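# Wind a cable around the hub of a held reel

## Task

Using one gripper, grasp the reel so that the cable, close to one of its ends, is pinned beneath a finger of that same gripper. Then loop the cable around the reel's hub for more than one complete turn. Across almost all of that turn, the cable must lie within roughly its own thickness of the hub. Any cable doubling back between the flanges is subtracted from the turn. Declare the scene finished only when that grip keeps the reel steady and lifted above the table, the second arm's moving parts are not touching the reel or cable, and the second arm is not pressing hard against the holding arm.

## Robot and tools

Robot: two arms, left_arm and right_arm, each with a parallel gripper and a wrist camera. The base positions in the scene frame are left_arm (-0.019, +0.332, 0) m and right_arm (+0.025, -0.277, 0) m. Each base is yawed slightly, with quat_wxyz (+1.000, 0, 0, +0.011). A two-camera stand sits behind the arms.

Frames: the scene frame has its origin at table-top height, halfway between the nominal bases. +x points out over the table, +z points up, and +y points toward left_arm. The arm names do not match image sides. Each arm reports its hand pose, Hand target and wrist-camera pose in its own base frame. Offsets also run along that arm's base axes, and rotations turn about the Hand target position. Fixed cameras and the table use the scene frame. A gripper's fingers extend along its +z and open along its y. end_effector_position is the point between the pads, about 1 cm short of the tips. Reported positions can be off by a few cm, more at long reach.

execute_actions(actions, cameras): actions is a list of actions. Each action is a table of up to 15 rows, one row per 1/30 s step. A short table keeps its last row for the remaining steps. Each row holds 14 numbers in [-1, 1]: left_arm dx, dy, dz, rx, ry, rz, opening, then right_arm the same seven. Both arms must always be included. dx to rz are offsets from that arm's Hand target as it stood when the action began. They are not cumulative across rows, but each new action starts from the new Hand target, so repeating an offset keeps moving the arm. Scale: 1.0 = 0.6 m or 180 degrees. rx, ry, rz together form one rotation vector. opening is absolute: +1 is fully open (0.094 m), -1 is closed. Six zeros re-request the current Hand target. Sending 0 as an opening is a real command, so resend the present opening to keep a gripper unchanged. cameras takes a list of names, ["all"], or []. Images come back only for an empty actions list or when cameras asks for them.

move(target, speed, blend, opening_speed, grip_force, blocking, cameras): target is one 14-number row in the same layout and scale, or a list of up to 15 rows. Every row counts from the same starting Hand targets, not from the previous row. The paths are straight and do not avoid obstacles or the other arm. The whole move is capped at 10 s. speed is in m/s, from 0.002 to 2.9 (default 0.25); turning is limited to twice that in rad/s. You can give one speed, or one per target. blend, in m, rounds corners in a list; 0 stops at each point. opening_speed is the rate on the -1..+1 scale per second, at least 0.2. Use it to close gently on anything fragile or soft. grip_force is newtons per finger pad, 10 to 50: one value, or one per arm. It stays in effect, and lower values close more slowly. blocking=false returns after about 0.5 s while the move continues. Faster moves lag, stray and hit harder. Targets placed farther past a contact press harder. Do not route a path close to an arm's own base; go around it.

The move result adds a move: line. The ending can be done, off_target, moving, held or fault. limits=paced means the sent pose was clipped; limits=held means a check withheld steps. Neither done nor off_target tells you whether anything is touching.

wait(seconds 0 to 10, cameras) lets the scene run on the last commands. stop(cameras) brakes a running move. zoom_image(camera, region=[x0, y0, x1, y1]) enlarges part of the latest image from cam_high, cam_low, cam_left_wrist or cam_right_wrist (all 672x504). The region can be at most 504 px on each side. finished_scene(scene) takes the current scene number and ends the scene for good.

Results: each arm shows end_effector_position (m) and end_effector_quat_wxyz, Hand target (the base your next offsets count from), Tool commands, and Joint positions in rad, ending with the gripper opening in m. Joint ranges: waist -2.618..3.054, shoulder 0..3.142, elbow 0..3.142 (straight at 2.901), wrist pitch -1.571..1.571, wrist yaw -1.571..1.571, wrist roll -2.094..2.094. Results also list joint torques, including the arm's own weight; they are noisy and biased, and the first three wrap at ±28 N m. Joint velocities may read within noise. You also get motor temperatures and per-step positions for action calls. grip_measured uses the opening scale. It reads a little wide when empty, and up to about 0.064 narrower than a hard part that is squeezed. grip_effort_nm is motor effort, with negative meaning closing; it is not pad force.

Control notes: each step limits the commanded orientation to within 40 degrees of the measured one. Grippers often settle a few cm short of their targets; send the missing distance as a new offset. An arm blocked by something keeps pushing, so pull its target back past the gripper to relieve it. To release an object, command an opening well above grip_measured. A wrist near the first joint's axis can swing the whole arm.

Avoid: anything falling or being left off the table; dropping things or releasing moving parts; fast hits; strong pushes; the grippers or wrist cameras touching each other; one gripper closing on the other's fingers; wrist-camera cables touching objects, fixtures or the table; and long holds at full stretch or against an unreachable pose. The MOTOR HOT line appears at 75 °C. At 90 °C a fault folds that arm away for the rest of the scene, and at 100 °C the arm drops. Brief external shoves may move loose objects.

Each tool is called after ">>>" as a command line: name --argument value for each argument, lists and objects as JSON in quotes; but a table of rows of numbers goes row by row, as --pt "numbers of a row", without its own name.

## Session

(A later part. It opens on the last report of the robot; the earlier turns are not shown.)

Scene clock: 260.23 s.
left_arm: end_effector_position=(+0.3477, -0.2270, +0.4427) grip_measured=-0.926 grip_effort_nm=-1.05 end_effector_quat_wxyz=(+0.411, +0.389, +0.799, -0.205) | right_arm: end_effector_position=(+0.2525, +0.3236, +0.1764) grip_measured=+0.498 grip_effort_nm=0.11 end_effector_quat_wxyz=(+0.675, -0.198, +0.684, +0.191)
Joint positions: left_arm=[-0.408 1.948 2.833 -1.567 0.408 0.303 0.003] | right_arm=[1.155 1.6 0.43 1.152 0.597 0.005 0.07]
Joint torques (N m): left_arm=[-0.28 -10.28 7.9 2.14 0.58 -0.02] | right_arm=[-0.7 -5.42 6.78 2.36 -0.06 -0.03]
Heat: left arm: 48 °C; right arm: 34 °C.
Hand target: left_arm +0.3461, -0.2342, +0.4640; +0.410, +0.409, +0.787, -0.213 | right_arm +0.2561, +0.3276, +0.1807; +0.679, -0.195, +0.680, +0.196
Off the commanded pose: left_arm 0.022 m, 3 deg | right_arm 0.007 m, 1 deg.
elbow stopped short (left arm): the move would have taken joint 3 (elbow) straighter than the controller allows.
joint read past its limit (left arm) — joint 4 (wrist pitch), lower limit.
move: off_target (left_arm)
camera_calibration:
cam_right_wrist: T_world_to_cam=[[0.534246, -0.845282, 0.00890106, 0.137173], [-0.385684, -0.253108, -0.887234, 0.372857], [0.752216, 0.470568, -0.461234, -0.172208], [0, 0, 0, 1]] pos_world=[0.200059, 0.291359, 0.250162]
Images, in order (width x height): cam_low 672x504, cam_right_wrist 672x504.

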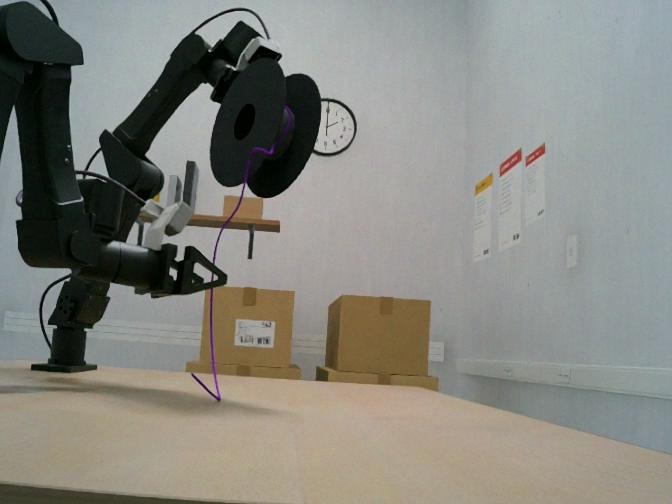

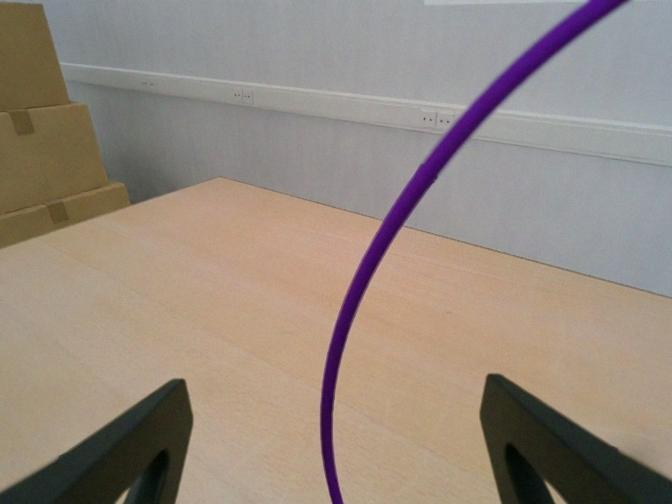

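>>> move --pt "0 0 0 0 0 0 -1 0 0 0 0 0 0 -1" --pt "0 0 0 0 0 0 -1 0.241 -0.262 0.1 0 0 0 -1" --speed 0.1 --opening_speed 0.8 --cameras '["all"]'

>>> zoom_image --camera "cam_low" --region '[180, 20, 340, 260]'

>>> zoom_image --camera "cam_high" --region '[150, 240, 310, 360]'

Scene clock: 265.97 s.
left_arm: end_effector_position=(+0.3477, -0.2270, +0.4427) grip_measured=-0.926 grip_effort_nm=-1.05 end_effector_quat_wxyz=(+0.411, +0.389, +0.799, -0.205) | right_arm: end_effector_position=(+0.3961, +0.1695, +0.2394) grip_measured=-0.958 grip_effort_nm=-1.05 end_effector_quat_wxyz=(+0.681, -0.192, +0.679, +0.194)
Joint positions: left_arm=[-0.408 1.948 2.833 -1.567 0.408 0.303 0.003] | right_arm=[0.294 1.394 0.566 0.833 -0.259 0.003 0.002]
Joint torques (N m): left_arm=[-0.29 -10.24 7.99 2.15 0.6 0] | right_arm=[-0.55 -4.86 8.38 2.1 -0.03 -0.01]
Heat: left arm: 48 °C; right arm: 34 °C.
Hand target: left_arm +0.3461, -0.2342, +0.4640; +0.410, +0.409, +0.787, -0.213 | right_arm +0.4007, +0.1705, +0.2406; +0.679, -0.195, +0.680, +0.196
Off the commanded pose: left_arm 0.022 m, 3 deg | right_arm 0.005 m, 0 deg.
elbow stopped short (left arm): the move would have taken joint 3 (elbow) straighter than the controller allows.
joint read past its limit (left arm) — joint 4 (wrist pitch), lower limit.
move: off_target (left_arm)
camera_calibration:
cam_left_wrist: T_world_to_cam=[[-0.780004, -0.625769, 0.00272198, 0.129079], [-0.544433, 0.676463, -0.495975, 0.599258], [0.308525, -0.388344, -0.868332, 0.28008], [0, 0, 0, 1]] pos_world=[0.340526, -0.215834, 0.540069]
cam_right_wrist: T_world_to_cam=[[0.530282, -0.84782, 0.00132681, -0.0666055], [-0.376397, -0.236825, -0.895678, 0.440681], [0.759688, 0.474462, -0.444701, -0.186216], [0, 0, 0, 1]] pos_world=[0.342657, 0.136247, 0.311986]

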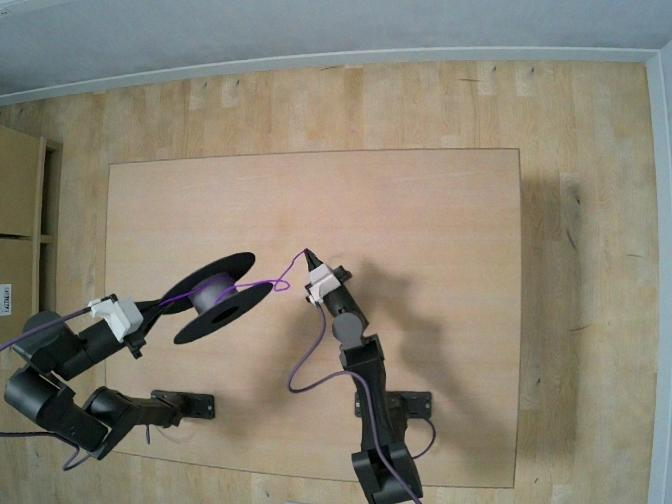

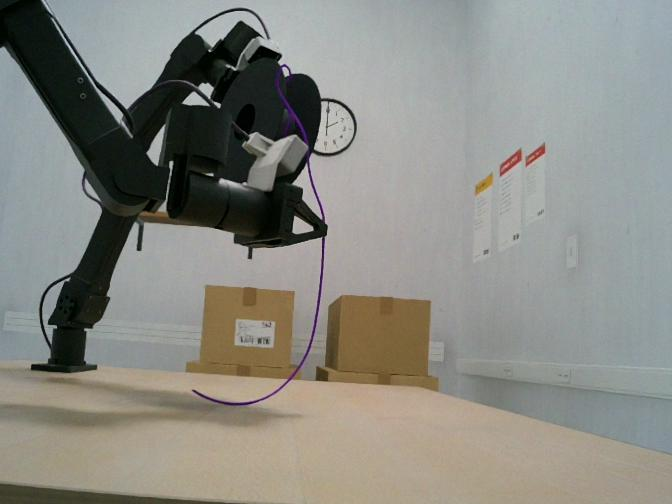

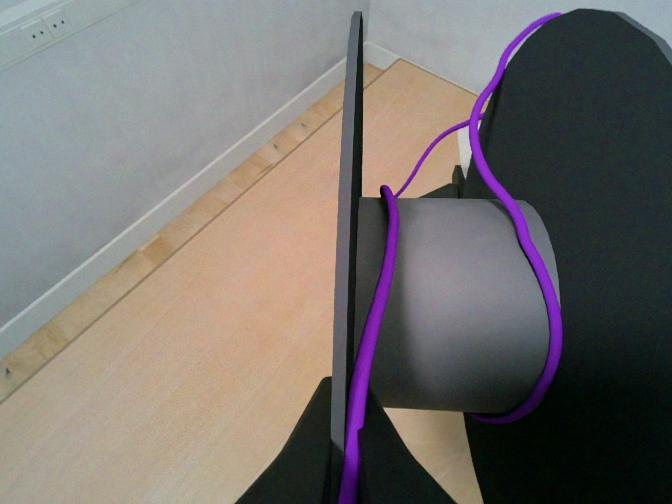

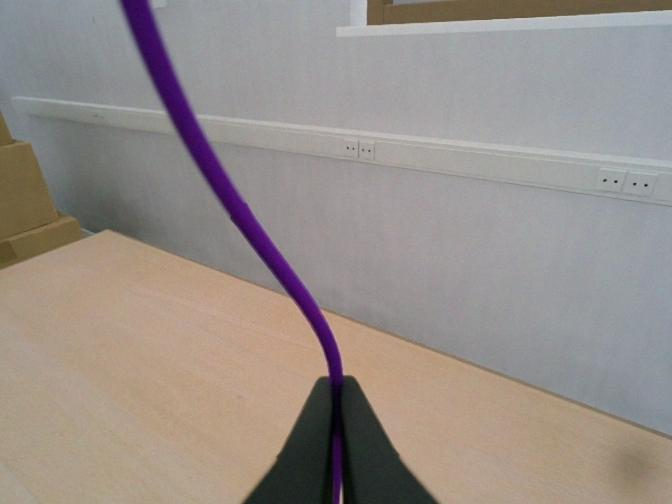

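Scaled by 2.100 from the camera's 672x504 image, which has a finer 960x720 frame.

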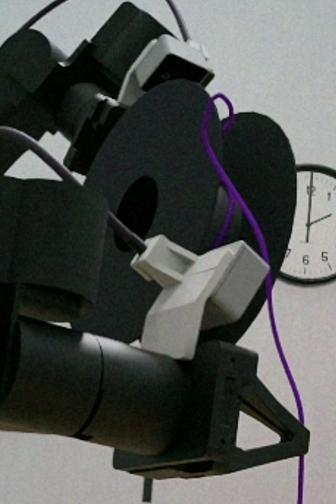

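Scaled by 3.150 from the camera's 672x504 image, which has a finer 960x720 frame.

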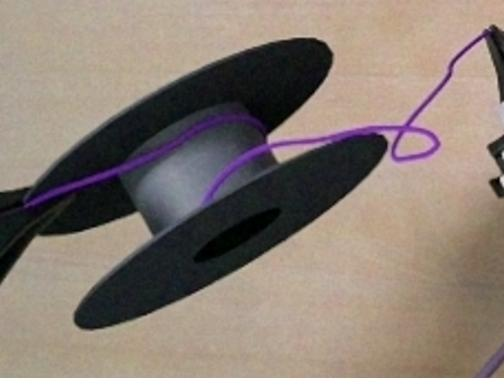

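>>> move --pt "0 0 0 0 0 0 -1 0.0 0.03 -0.14 0 0 0 -1" --pt "0 0 0 0 0 0 -1 -0.04 0.09 -0.2 0 0 0 -1" --speed 0.06 --cameras '["all"]'

>>> zoom_image --camera "cam_low" --region '[180, 20, 340, 260]'

>>> zoom_image --camera "cam_high" --region '[150, 240, 310, 360]'

Scene clock: 270.40 s.
left_arm: end_effector_position=(+0.3477, -0.2270, +0.4427) grip_measured=-0.926 grip_effort_nm=-1.05 end_effector_quat_wxyz=(+0.410, +0.389, +0.799, -0.205) | right_arm: end_effector_position=(+0.3796, +0.2232, +0.1175) grip_measured=-0.958 grip_effort_nm=-1.04 end_effector_quat_wxyz=(+0.669, -0.195, +0.691, +0.192)
Joint positions: left_arm=[-0.408 1.948 2.833 -1.567 0.408 0.303 0.003] | right_arm=[0.512 1.932 0.429 1.473 -0.043 0.003 0.002]
Joint torques (N m): left_arm=[-0.32 -10.24 7.92 2.14 0.59 -0.01] | right_arm=[0.53 -6.72 2.88 2.95 0.04 -0.01]
Heat: left arm: 48 °C; right arm: 34 °C.
Hand target: left_arm +0.3461, -0.2342, +0.4640; +0.410, +0.409, +0.787, -0.213 | right_arm +0.3768, +0.2244, +0.1209; +0.679, -0.195, +0.680, +0.196
Off the commanded pose: left_arm 0.023 m, 3 deg | right_arm 0.004 m, 2 deg.
elbow stopped short (left arm): the move would have taken joint 3 (elbow) straighter than the controller allows.
joint read past its limit (left arm) — joint 4 (wrist pitch), lower limit.
move: off_target (left_arm)
camera_calibration:
cam_left_wrist: T_world_to_cam=[[-0.780048, -0.625712, 0.00287765, 0.129023], [-0.544546, 0.676582, -0.495688, 0.599168], [0.308211, -0.388228, -0.868496, 0.280301], [0, 0, 0, 1]] pos_world=[0.340527, -0.215834, 0.540069]
cam_right_wrist: T_world_to_cam=[[0.53124, -0.847221, -0.00110907, -0.0124165], [-0.402976, -0.251529, -0.879968, 0.349496], [0.745248, 0.467921, -0.475032, -0.242916], [0, 0, 0, 1]] pos_world=[0.328467, 0.191054, 0.192139]

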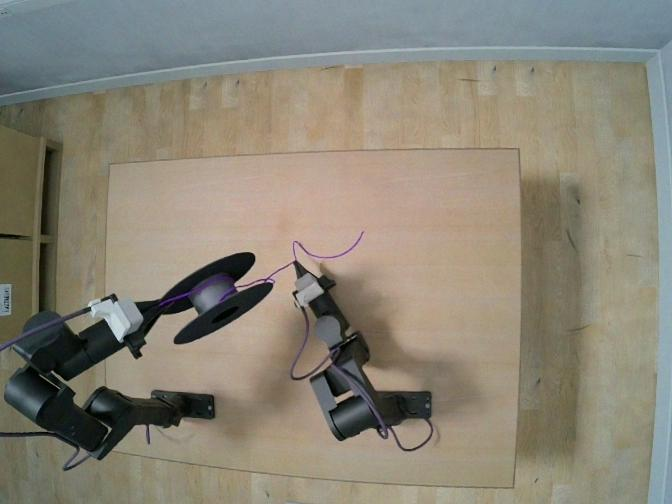

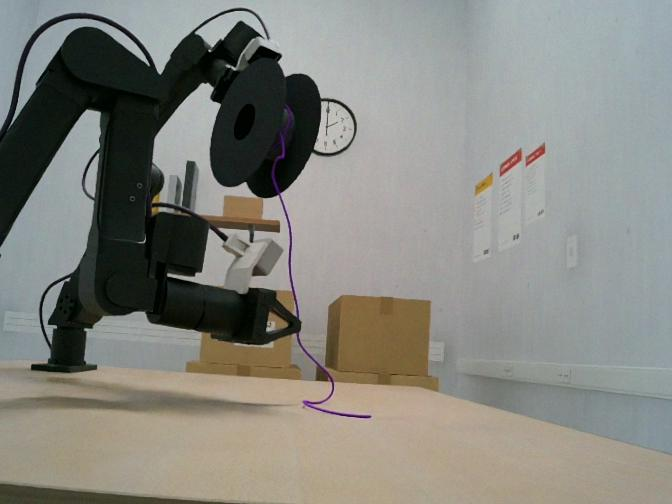

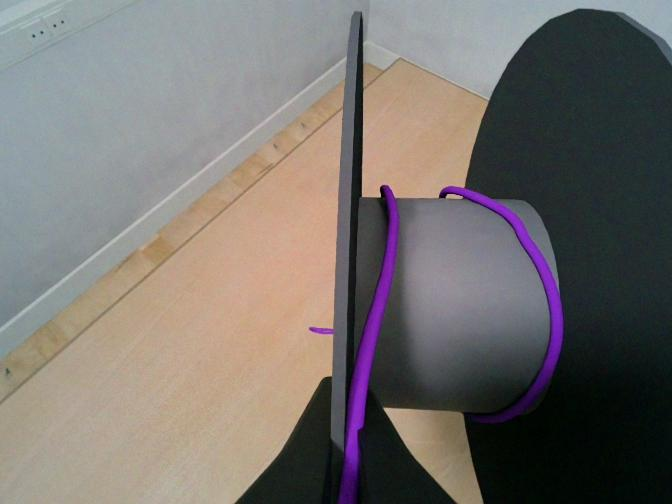

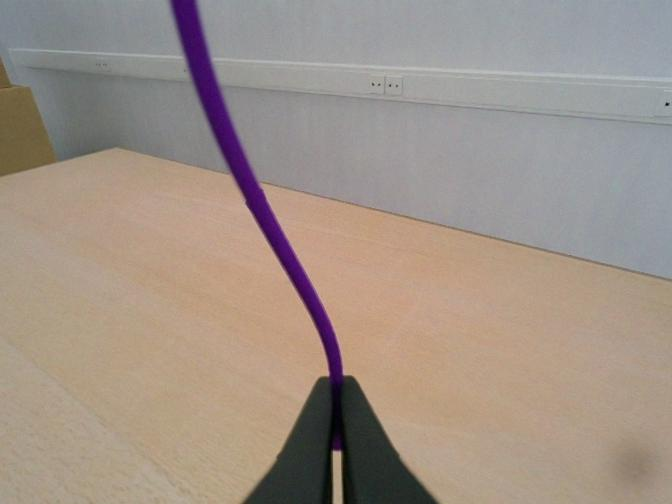

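Scaled by 2.100 from the camera's 672x504 image, which has a finer 960x720 frame.

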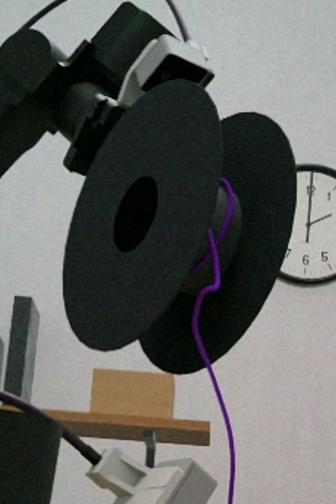

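Scaled by 3.150 from the camera's 672x504 image, which has a finer 960x720 frame.

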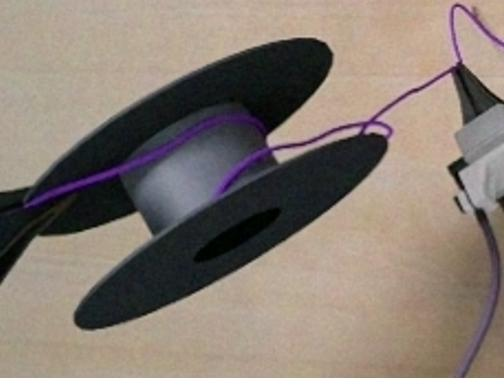

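>>> move --target '[0,0,0,0,0,0,-1,-0.02,0.03,-0.1,0,0,0,-1]' --speed 0.04 --cameras '["all"]'

>>> zoom_image --camera "cam_low" --region '[180, 20, 340, 260]'

>>> zoom_image --camera "cam_high" --region '[150, 240, 310, 360]'

Scene clock: 272.93 s.
left_arm: end_effector_position=(+0.3456, -0.2260, +0.4399) grip_measured=-0.926 grip_effort_nm=-1.05 end_effector_quat_wxyz=(+0.404, +0.391, +0.801, -0.204) | right_arm: end_effector_position=(+0.3629, +0.2392, +0.0500) grip_measured=-0.958 grip_effort_nm=-1.04 end_effector_quat_wxyz=(+0.612, -0.214, +0.741, +0.174)
Joint positions: left_arm=[-0.408 1.948 2.833 -1.582 0.408 0.308 0.003] | right_arm=[0.595 2.096 0.429 1.476 0.036 0.003 0.002]
Joint torques (N m): left_arm=[-0.29 -10.32 7.95 2.27 0.57 -0.07] | right_arm=[0.57 -6.64 3.08 3.27 0.06 0.06]
Heat: left arm: 48 °C; right arm: 34 °C.
Hand target: left_arm +0.3461, -0.2342, +0.4640; +0.410, +0.409, +0.787, -0.213 | right_arm +0.3648, +0.2424, +0.0608; +0.679, -0.195, +0.680, +0.196
Off the commanded pose: left_arm 0.025 m, 3 deg | right_arm 0.012 m, 11 deg.
elbow stopped short (left arm): the move would have taken joint 3 (elbow) straighter than the controller allows.
joint read past its limit (left arm) — joint 4 (wrist pitch), lower limit.
joint sent to its limit (right arm) — joint 4 (wrist pitch), upper limit. The joint targets are off in orientation, not in position.
move: off_target (left_arm, right_arm)
camera_calibration:
cam_left_wrist: T_world_to_cam=[[-0.781627, -0.623714, 0.00631413, 0.127441], [-0.548178, 0.682066, -0.484032, 0.593392], [0.297591, -0.381794, -0.875027, 0.28681], [0, 0, 0, 1]] pos_world=[0.339544, -0.215744, 0.537383]
cam_right_wrist: T_world_to_cam=[[0.535672, -0.844403, 0.0061937, 0.00738554], [-0.511626, -0.330383, -0.793149, 0.341398], [0.671784, 0.421699, -0.608996, -0.225642], [0, 0, 0, 1]] pos_world=[0.322295, 0.214182, 0.133318]

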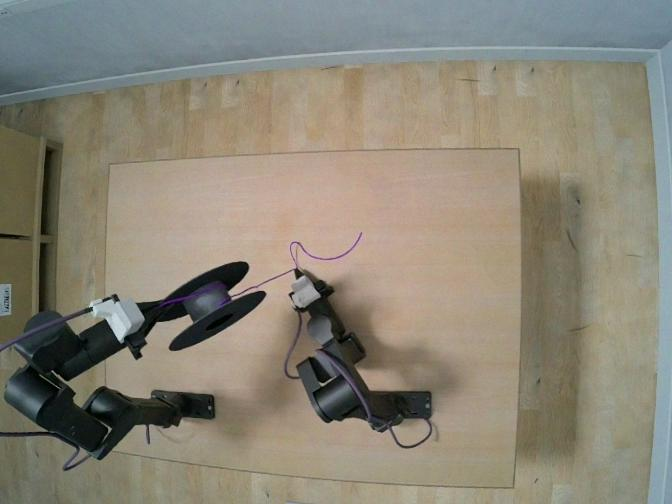

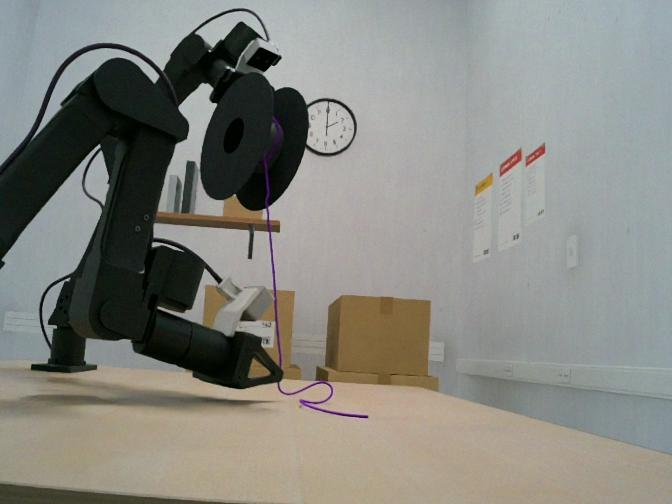

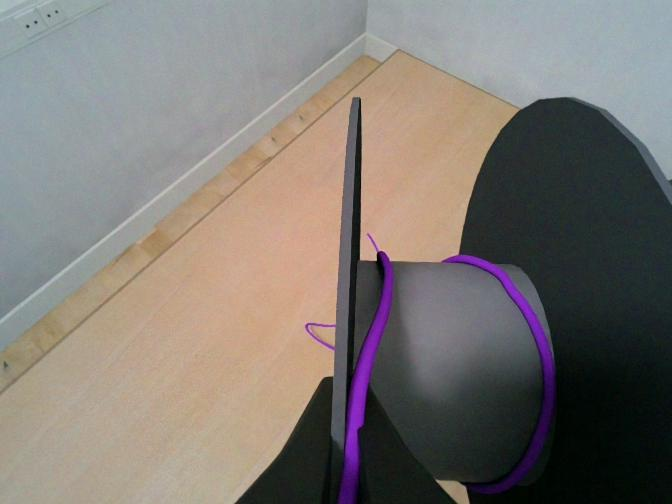

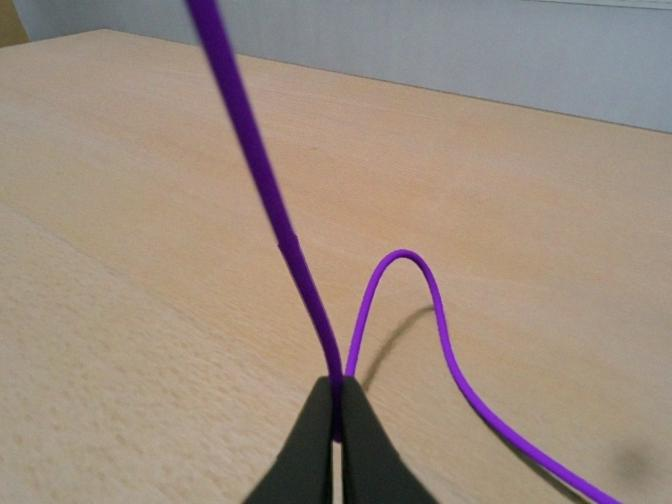

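Scaled by 2.100 from the camera's 672x504 image, which has a finer 960x720 frame.

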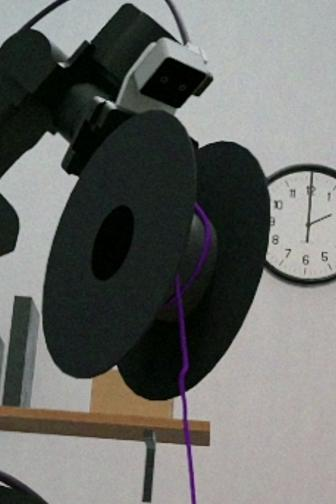

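Scaled by 3.150 from the camera's 672x504 image, which has a finer 960x720 frame.

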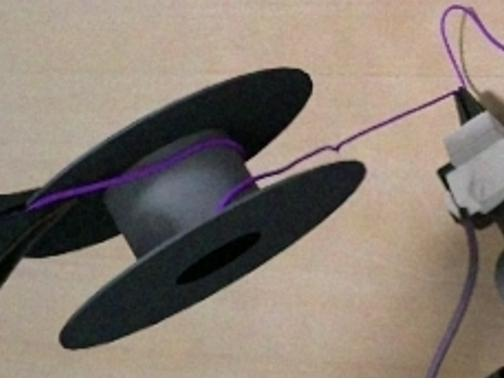

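>>> move --pt "0 0 0 0 0 0 -1 0.0 0.0 0.06 0 0 0 -1" --pt "0 0 0 0 0 0 -1 0.0 0.0 0.06 0 0 0 0" --pt "0 0 0 0 0 0 -1 -0.13 -0.08 0.06 0 0 0 0" --pt "0 0 0 0 0 0 -1 -0.23 -0.18 0.16 0 0 0 0" --speed '[0.04,0.04,0.1,0.15]' --opening_speed 0.6 --cameras '["all"]'

>>> zoom_image --camera "cam_low" --region '[180, 20, 340, 260]'

>>> zoom_image --camera "cam_high" --region '[150, 240, 310, 360]'

Scene clock: 282.50 s.
left_arm: end_effector_position=(+0.3456, -0.2261, +0.4400) grip_measured=-0.926 grip_effort_nm=-1.05 end_effector_quat_wxyz=(+0.404, +0.391, +0.801, -0.204) | right_arm: end_effector_position=(+0.2279, +0.1360, +0.1617) grip_measured=-0.002 grip_effort_nm=0.11 end_effector_quat_wxyz=(+0.646, -0.201, +0.712, +0.188)
Joint positions: left_arm=[-0.408 1.948 2.833 -1.582 0.408 0.308 0.003] | right_arm=[0.486 0.243 0.017 0.13 -0.071 0.001 0.047]
Joint torques (N m): left_arm=[-0.31 -10.19 7.91 2.28 0.6 -0.06] | right_arm=[-0.76 0.23 6.63 2.15 -0.1 -0.07]
Heat: left arm: 49 °C; right arm: 35 °C.
Hand target: left_arm +0.3461, -0.2342, +0.4640; +0.410, +0.409, +0.787, -0.213 | right_arm +0.2267, +0.1345, +0.1567; +0.679, -0.195, +0.680, +0.196
Off the commanded pose: left_arm 0.025 m, 3 deg | right_arm 0.005 m, 6 deg.
elbow stopped short (left arm): the move would have taken joint 3 (elbow) straighter than the controller allows.
joint read past its limit (left arm) — joint 4 (wrist pitch), lower limit.
joint sent to its limit (right arm) — joint 3 (elbow), lower limit, where the elbow is as bent as it goes. The joint targets are off in orientation, not in position.
move: off_target (left_arm, right_arm); target 2's new opening was sent with right_arm's hand 0.029 m and 8 deg from that target
camera_calibration:
cam_left_wrist: T_world_to_cam=[[-0.781618, -0.623727, 0.00612568, 0.127536], [-0.548033, 0.682007, -0.484278, 0.593511], [0.29788, -0.381878, -0.874893, 0.286709], [0, 0, 0, 1]] pos_world=[0.339543, -0.215743, 0.537483]
cam_right_wrist: T_world_to_cam=[[0.533101, -0.846037, -0.00505421, -0.00552272], [-0.452004, -0.279755, -0.847012, 0.315078], [0.715189, 0.453827, -0.531549, -0.0502279], [0, 0, 0, 1]] pos_world=[0.181283, 0.106267, 0.240148]

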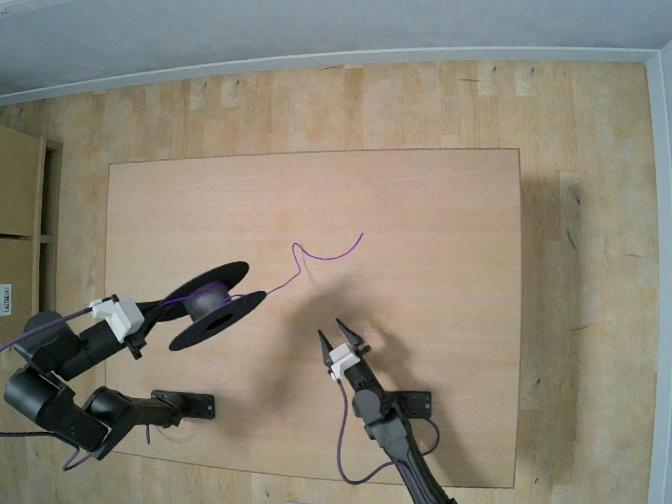

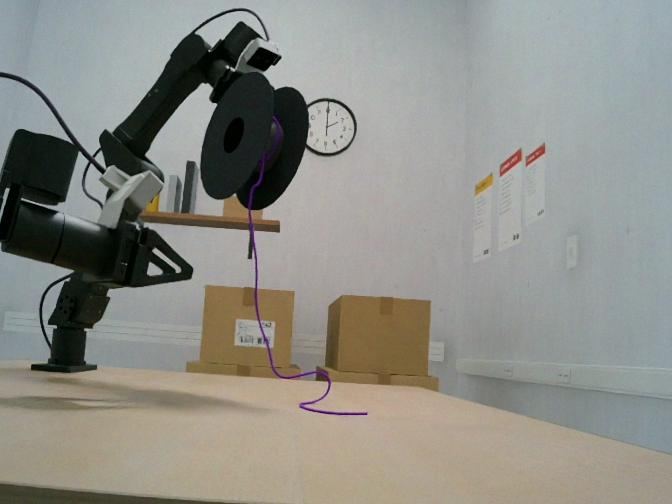

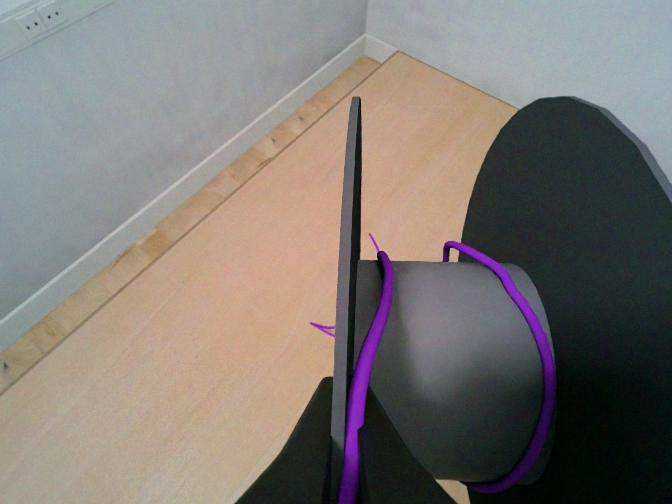

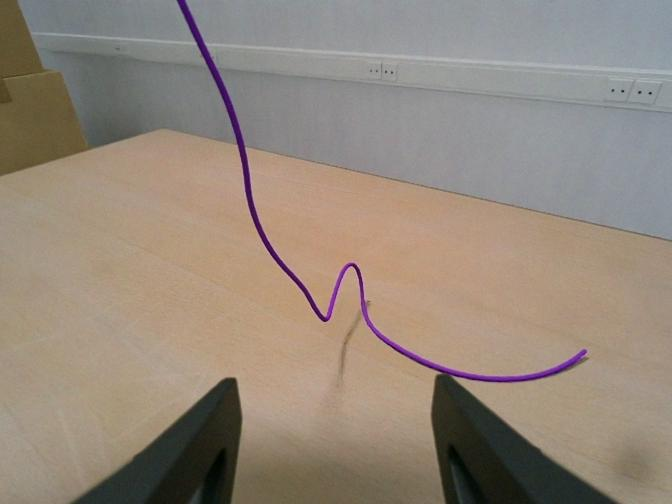

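Scaled by 2.100 from the camera's 672x504 image, which has a finer 960x720 frame.

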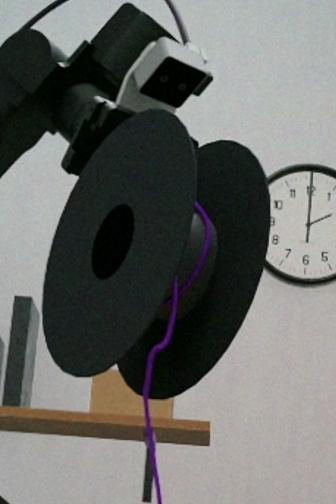

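Scaled by 3.150 from the camera's 672x504 image, which has a finer 960x720 frame.

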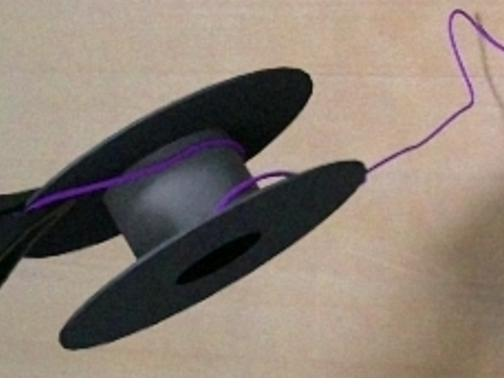

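>>> move --pt "0 0 0 0 0 0 -1 0.1043 0.133 -0.117 0 0 0 0.4" --pt "0 0 0 0 0 0 -1 0.2 0.193 -0.117 0 0 0 0.4" --speed 0.12 --blend '[0.01,0]' --cameras '["cam_high","cam_low","cam_right_wrist"]'

>>> zoom_image --camera "cam_low" --region '[140, 220, 340, 420]'

Scene clock: 285.63 s.
left_arm: end_effector_position=(+0.3456, -0.2261, +0.4400) grip_measured=-0.926 grip_effort_nm=-1.05 end_effector_quat_wxyz=(+0.404, +0.391, +0.801, -0.204) | right_arm: end_effector_position=(+0.3417, +0.2484, +0.0709) grip_measured=+0.398 grip_effort_nm=0.11 end_effector_quat_wxyz=(+0.626, -0.209, +0.731, +0.176)
Joint positions: left_arm=[-0.408 1.948 2.833 -1.582 0.408 0.308 0.003] | right_arm=[0.68 2.005 0.372 1.476 0.126 0.015 0.066]
Joint torques (N m): left_arm=[-0.29 -10.24 7.92 2.26 0.6 -0.05] | right_arm=[-0.75 -6.63 3.74 3.28 -0.13 -0.04]
Heat: left arm: 50 °C; right arm: 35 °C.
Hand target: left_arm +0.3461, -0.2342, +0.4640; +0.410, +0.409, +0.787, -0.213 | right_arm +0.3467, +0.2502, +0.0864; +0.679, -0.195, +0.680, +0.196
Off the commanded pose: left_arm 0.025 m, 3 deg | right_arm 0.017 m, 9 deg.
elbow stopped short (left arm): the move would have taken joint 3 (elbow) straighter than the controller allows.
joint read past its limit (left arm) — joint 4 (wrist pitch), lower limit.
joint sent to its limit (right arm) — joint 4 (wrist pitch), upper limit. The joint targets are off in orientation, not in position.
move: off_target (left_arm, right_arm)
camera_calibration:
cam_right_wrist: T_world_to_cam=[[0.530406, -0.847708, 0.00781964, 0.0288205], [-0.489289, -0.313652, -0.813768, 0.339889], [0.69229, 0.427801, -0.581137, -0.213027], [0, 0, 0, 1]] pos_world=[0.298494, 0.222171, 0.152567]
Images, in order (width x height): cam_high 672x504, cam_low 672x504, cam_right_wrist 672x504.

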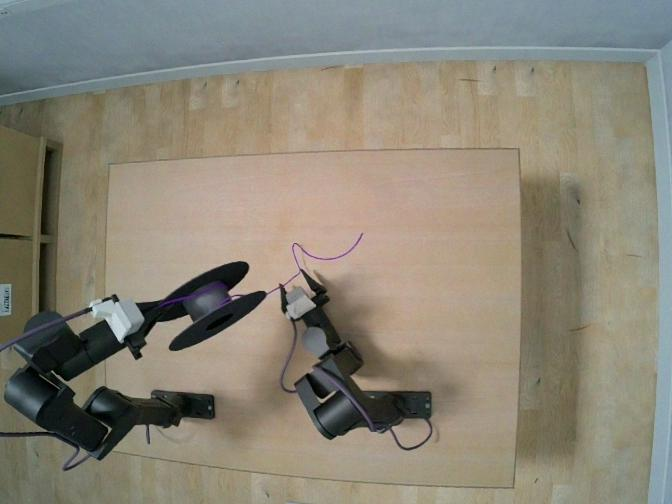

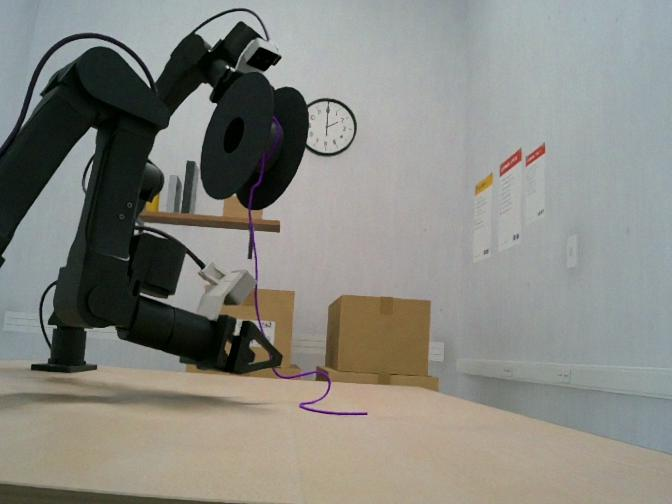

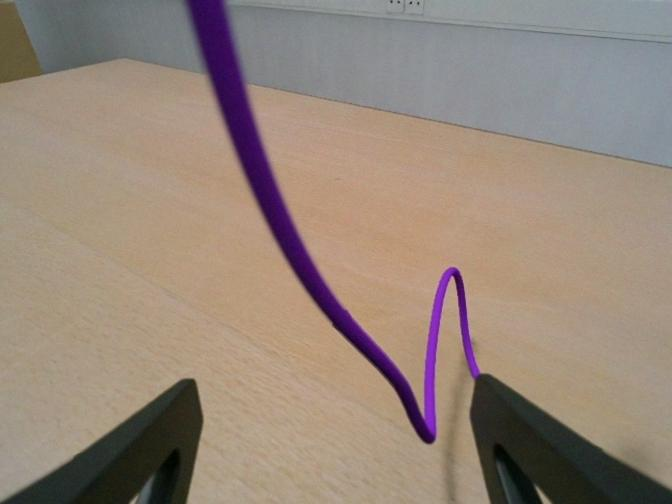

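Scaled by 2.520 from the camera's 672x504 image, which has a finer 960x720 frame.

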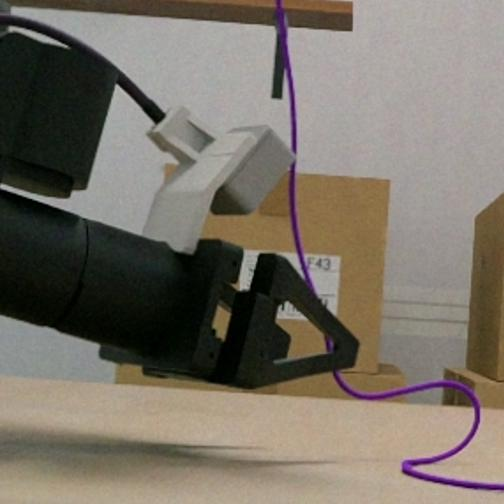

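>>> move --target '[0,0,0,0,0,0,-1,0,0,0,0,0,0,-1]' --opening_speed 0.8 --cameras '["cam_low","cam_right_wrist"]'

>>> zoom_image --camera "cam_low" --region '[140, 220, 340, 420]'

Scene clock: 287.93 s.
left_arm: end_effector_position=(+0.3456, -0.2261, +0.4400) grip_measured=-0.926 grip_effort_nm=-1.05 end_effector_quat_wxyz=(+0.404, +0.391, +0.801, -0.204) | right_arm: end_effector_position=(+0.3416, +0.2485, +0.0709) grip_measured=-0.955 grip_effort_nm=-1.00 end_effector_quat_wxyz=(+0.626, -0.210, +0.730, +0.176)
Joint positions: left_arm=[-0.408 1.948 2.833 -1.582 0.408 0.308 0.003] | right_arm=[0.68 2.005 0.372 1.476 0.125 0.014 0.002]
Joint torques (N m): left_arm=[-0.31 -10.22 7.94 2.28 0.59 -0.06] | right_arm=[-0.8 -6.58 3.73 3.28 -0.09 -0.03]
Heat: left arm: 50 °C; right arm: 35 °C.
Hand target: left_arm +0.3461, -0.2342, +0.4640; +0.410, +0.409, +0.787, -0.213 | right_arm +0.3467, +0.2502, +0.0864; +0.679, -0.195, +0.680, +0.196
Off the commanded pose: left_arm 0.025 m, 3 deg | right_arm 0.016 m, 9 deg.
elbow stopped short (left arm): the move would have taken joint 3 (elbow) straighter than the controller allows.
joint read past its limit (left arm) — joint 4 (wrist pitch), lower limit.
joint sent to its limit (right arm) — joint 4 (wrist pitch), upper limit. The joint targets are off in orientation, not in position.
move: off_target (left_arm, right_arm)
camera_calibration:
cam_right_wrist: T_world_to_cam=[[0.531149, -0.847236, 0.00846315, 0.028535], [-0.488748, -0.314534, -0.813753, 0.339904], [0.692103, 0.428087, -0.58115, -0.213006], [0, 0, 0, 1]] pos_world=[0.298393, 0.222273, 0.152567]
Images, in order (width x height): cam_low 672x504, cam_right_wrist 672x504.

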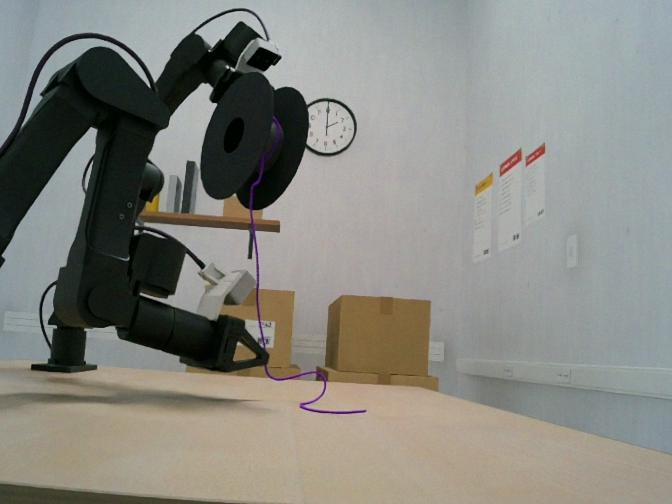

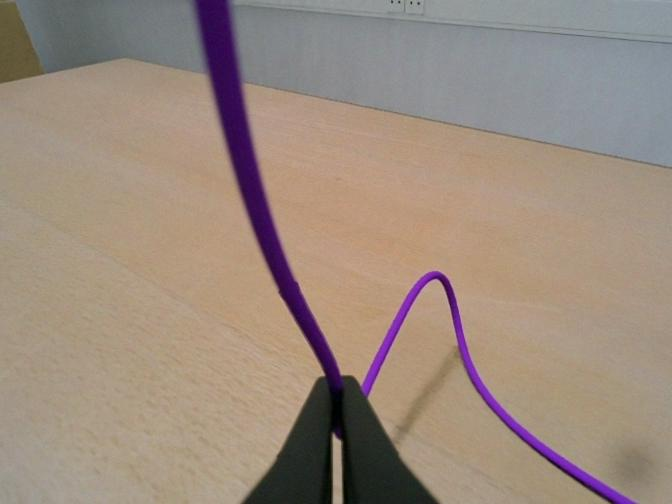

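Scaled by 2.520 from the camera's 672x504 image, which has a finer 960x720 frame.

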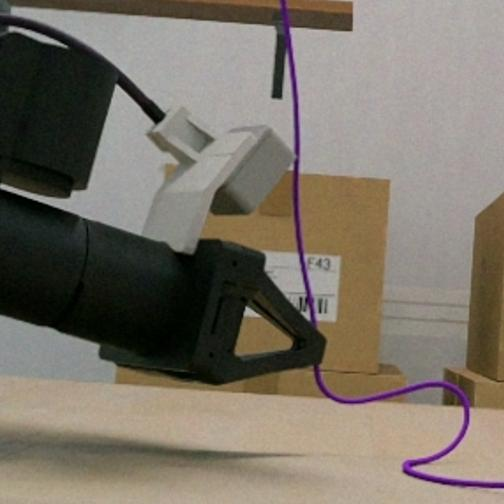

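>>> move --pt "0 0 0 0 0 0 -1 -0.2077 0.2483 0.041 0.047 0.0294 0 -1" --pt "0 0 0 0 0 0 -1 -0.295 0.325 0.269 0.118 0.0736 0 -1" --pt "0 0 0 0 0 0 -1 -0.3145 0.309 0.464 0.212 0.1325 0 -1" --pt "0 0 0 0 0 0 -1 -0.311 0.272 0.581 0.2827 0.1767 0 -1" --pt "0 0 0 0 0 0 -1 -0.28 0.213 0.714 0.377 0.2356 0 -1" --pt "0 0 0 0 0 0 -1 -0.218 0.124 0.781 0.4476 0.2797 0 -1" --speed 0.1 --blend '[0.03,0.03,0.03,0.03,0.03,0]' --cameras '["all"]'

>>> zoom_image --camera "cam_high" --region '[130, 230, 310, 410]'

Scene clock: 299.30 s.
left_arm: end_effector_position=(+0.3457, -0.2302, +0.4487) grip_measured=-0.926 grip_effort_nm=-1.05 end_effector_quat_wxyz=(+0.419, +0.395, +0.790, -0.214) | right_arm: end_effector_position=(+0.2203, +0.3379, +0.5259) grip_measured=-0.956 grip_effort_nm=-1.05 end_effector_quat_wxyz=(+0.328, +0.365, +0.631, +0.601)
Joint positions: left_arm=[-0.408 1.948 2.843 -1.556 0.431 0.306 0.003] | right_arm=[1.301 1.457 1.915 -0.543 0.753 1.654 0.002]
Joint torques (N m): left_arm=[-0.28 -10.15 6.87 2.09 0.34 -0.06] | right_arm=[-0.27 -8.8 8.95 2.39 -0.08 0.04]
Heat: left arm: 50 °C; right arm: 34 °C.
Hand target: left_arm +0.3461, -0.2342, +0.4639; +0.409, +0.409, +0.787, -0.213 | right_arm +0.2158, +0.3246, +0.5551; +0.315, +0.369, +0.602, +0.634
Off the commanded pose: left_arm 0.016 m, 2 deg | right_arm 0.032 m, 5 deg.
elbow stopped short (left arm): the move would have taken joint 3 (elbow) straighter than the controller allows.
move: off_target (left_arm, right_arm)
camera_calibration:
cam_left_wrist: T_world_to_cam=[[-0.792205, -0.610249, 0.00266594, 0.133272], [-0.523193, 0.67693, -0.517721, 0.605859], [0.314134, -0.411536, -0.855545, 0.271677], [0, 0, 0, 1]] pos_world=[0.337217, -0.21699, 0.545743]
cam_right_wrist: T_world_to_cam=[[-0.0594944, -0.0114018, -0.998164, 0.54199], [-0.845674, 0.531855, 0.0443302, 0.02032], [0.530373, 0.846759, -0.0412846, -0.29265], [0, 0, 0, 1]] pos_world=[0.204643, 0.243176, 0.528012]

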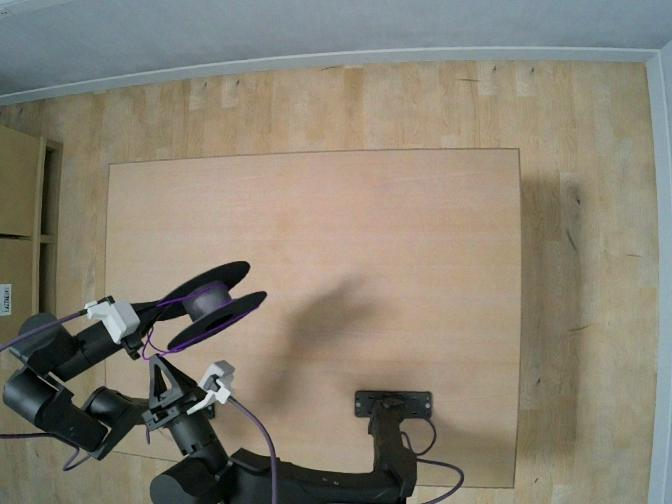

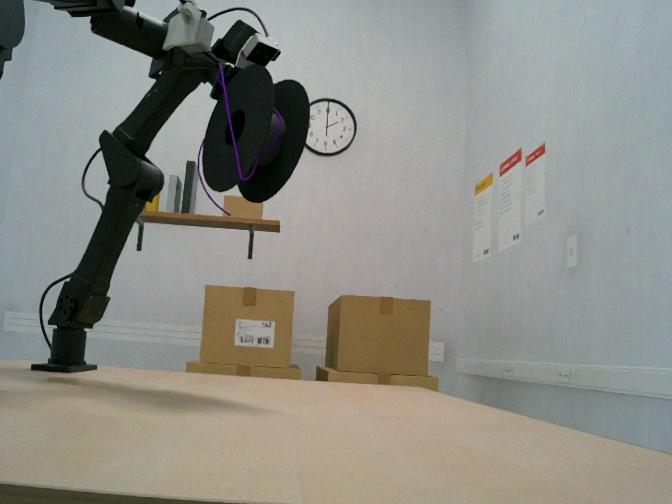

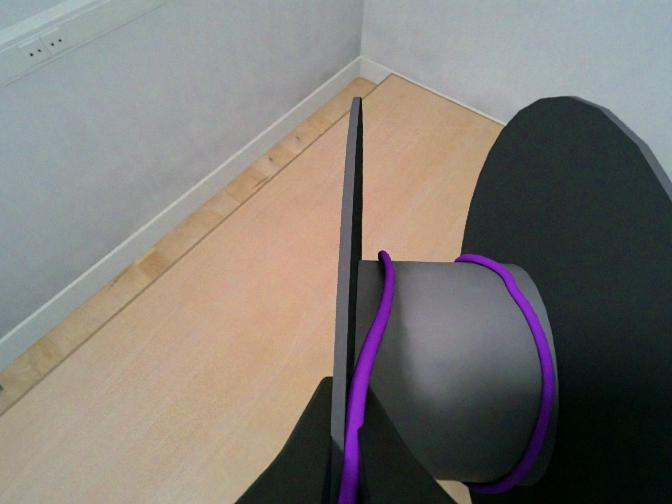

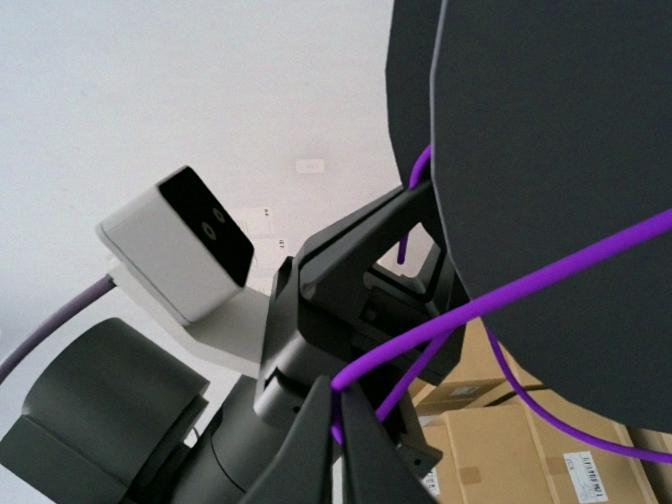

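Scaled by 2.800 from the camera's 672x504 image, which has a finer 960x720 frame.

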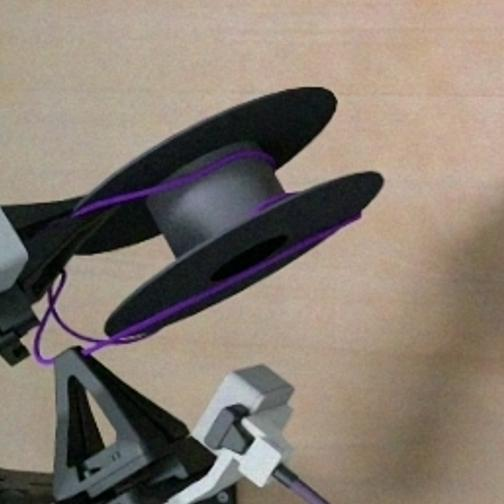

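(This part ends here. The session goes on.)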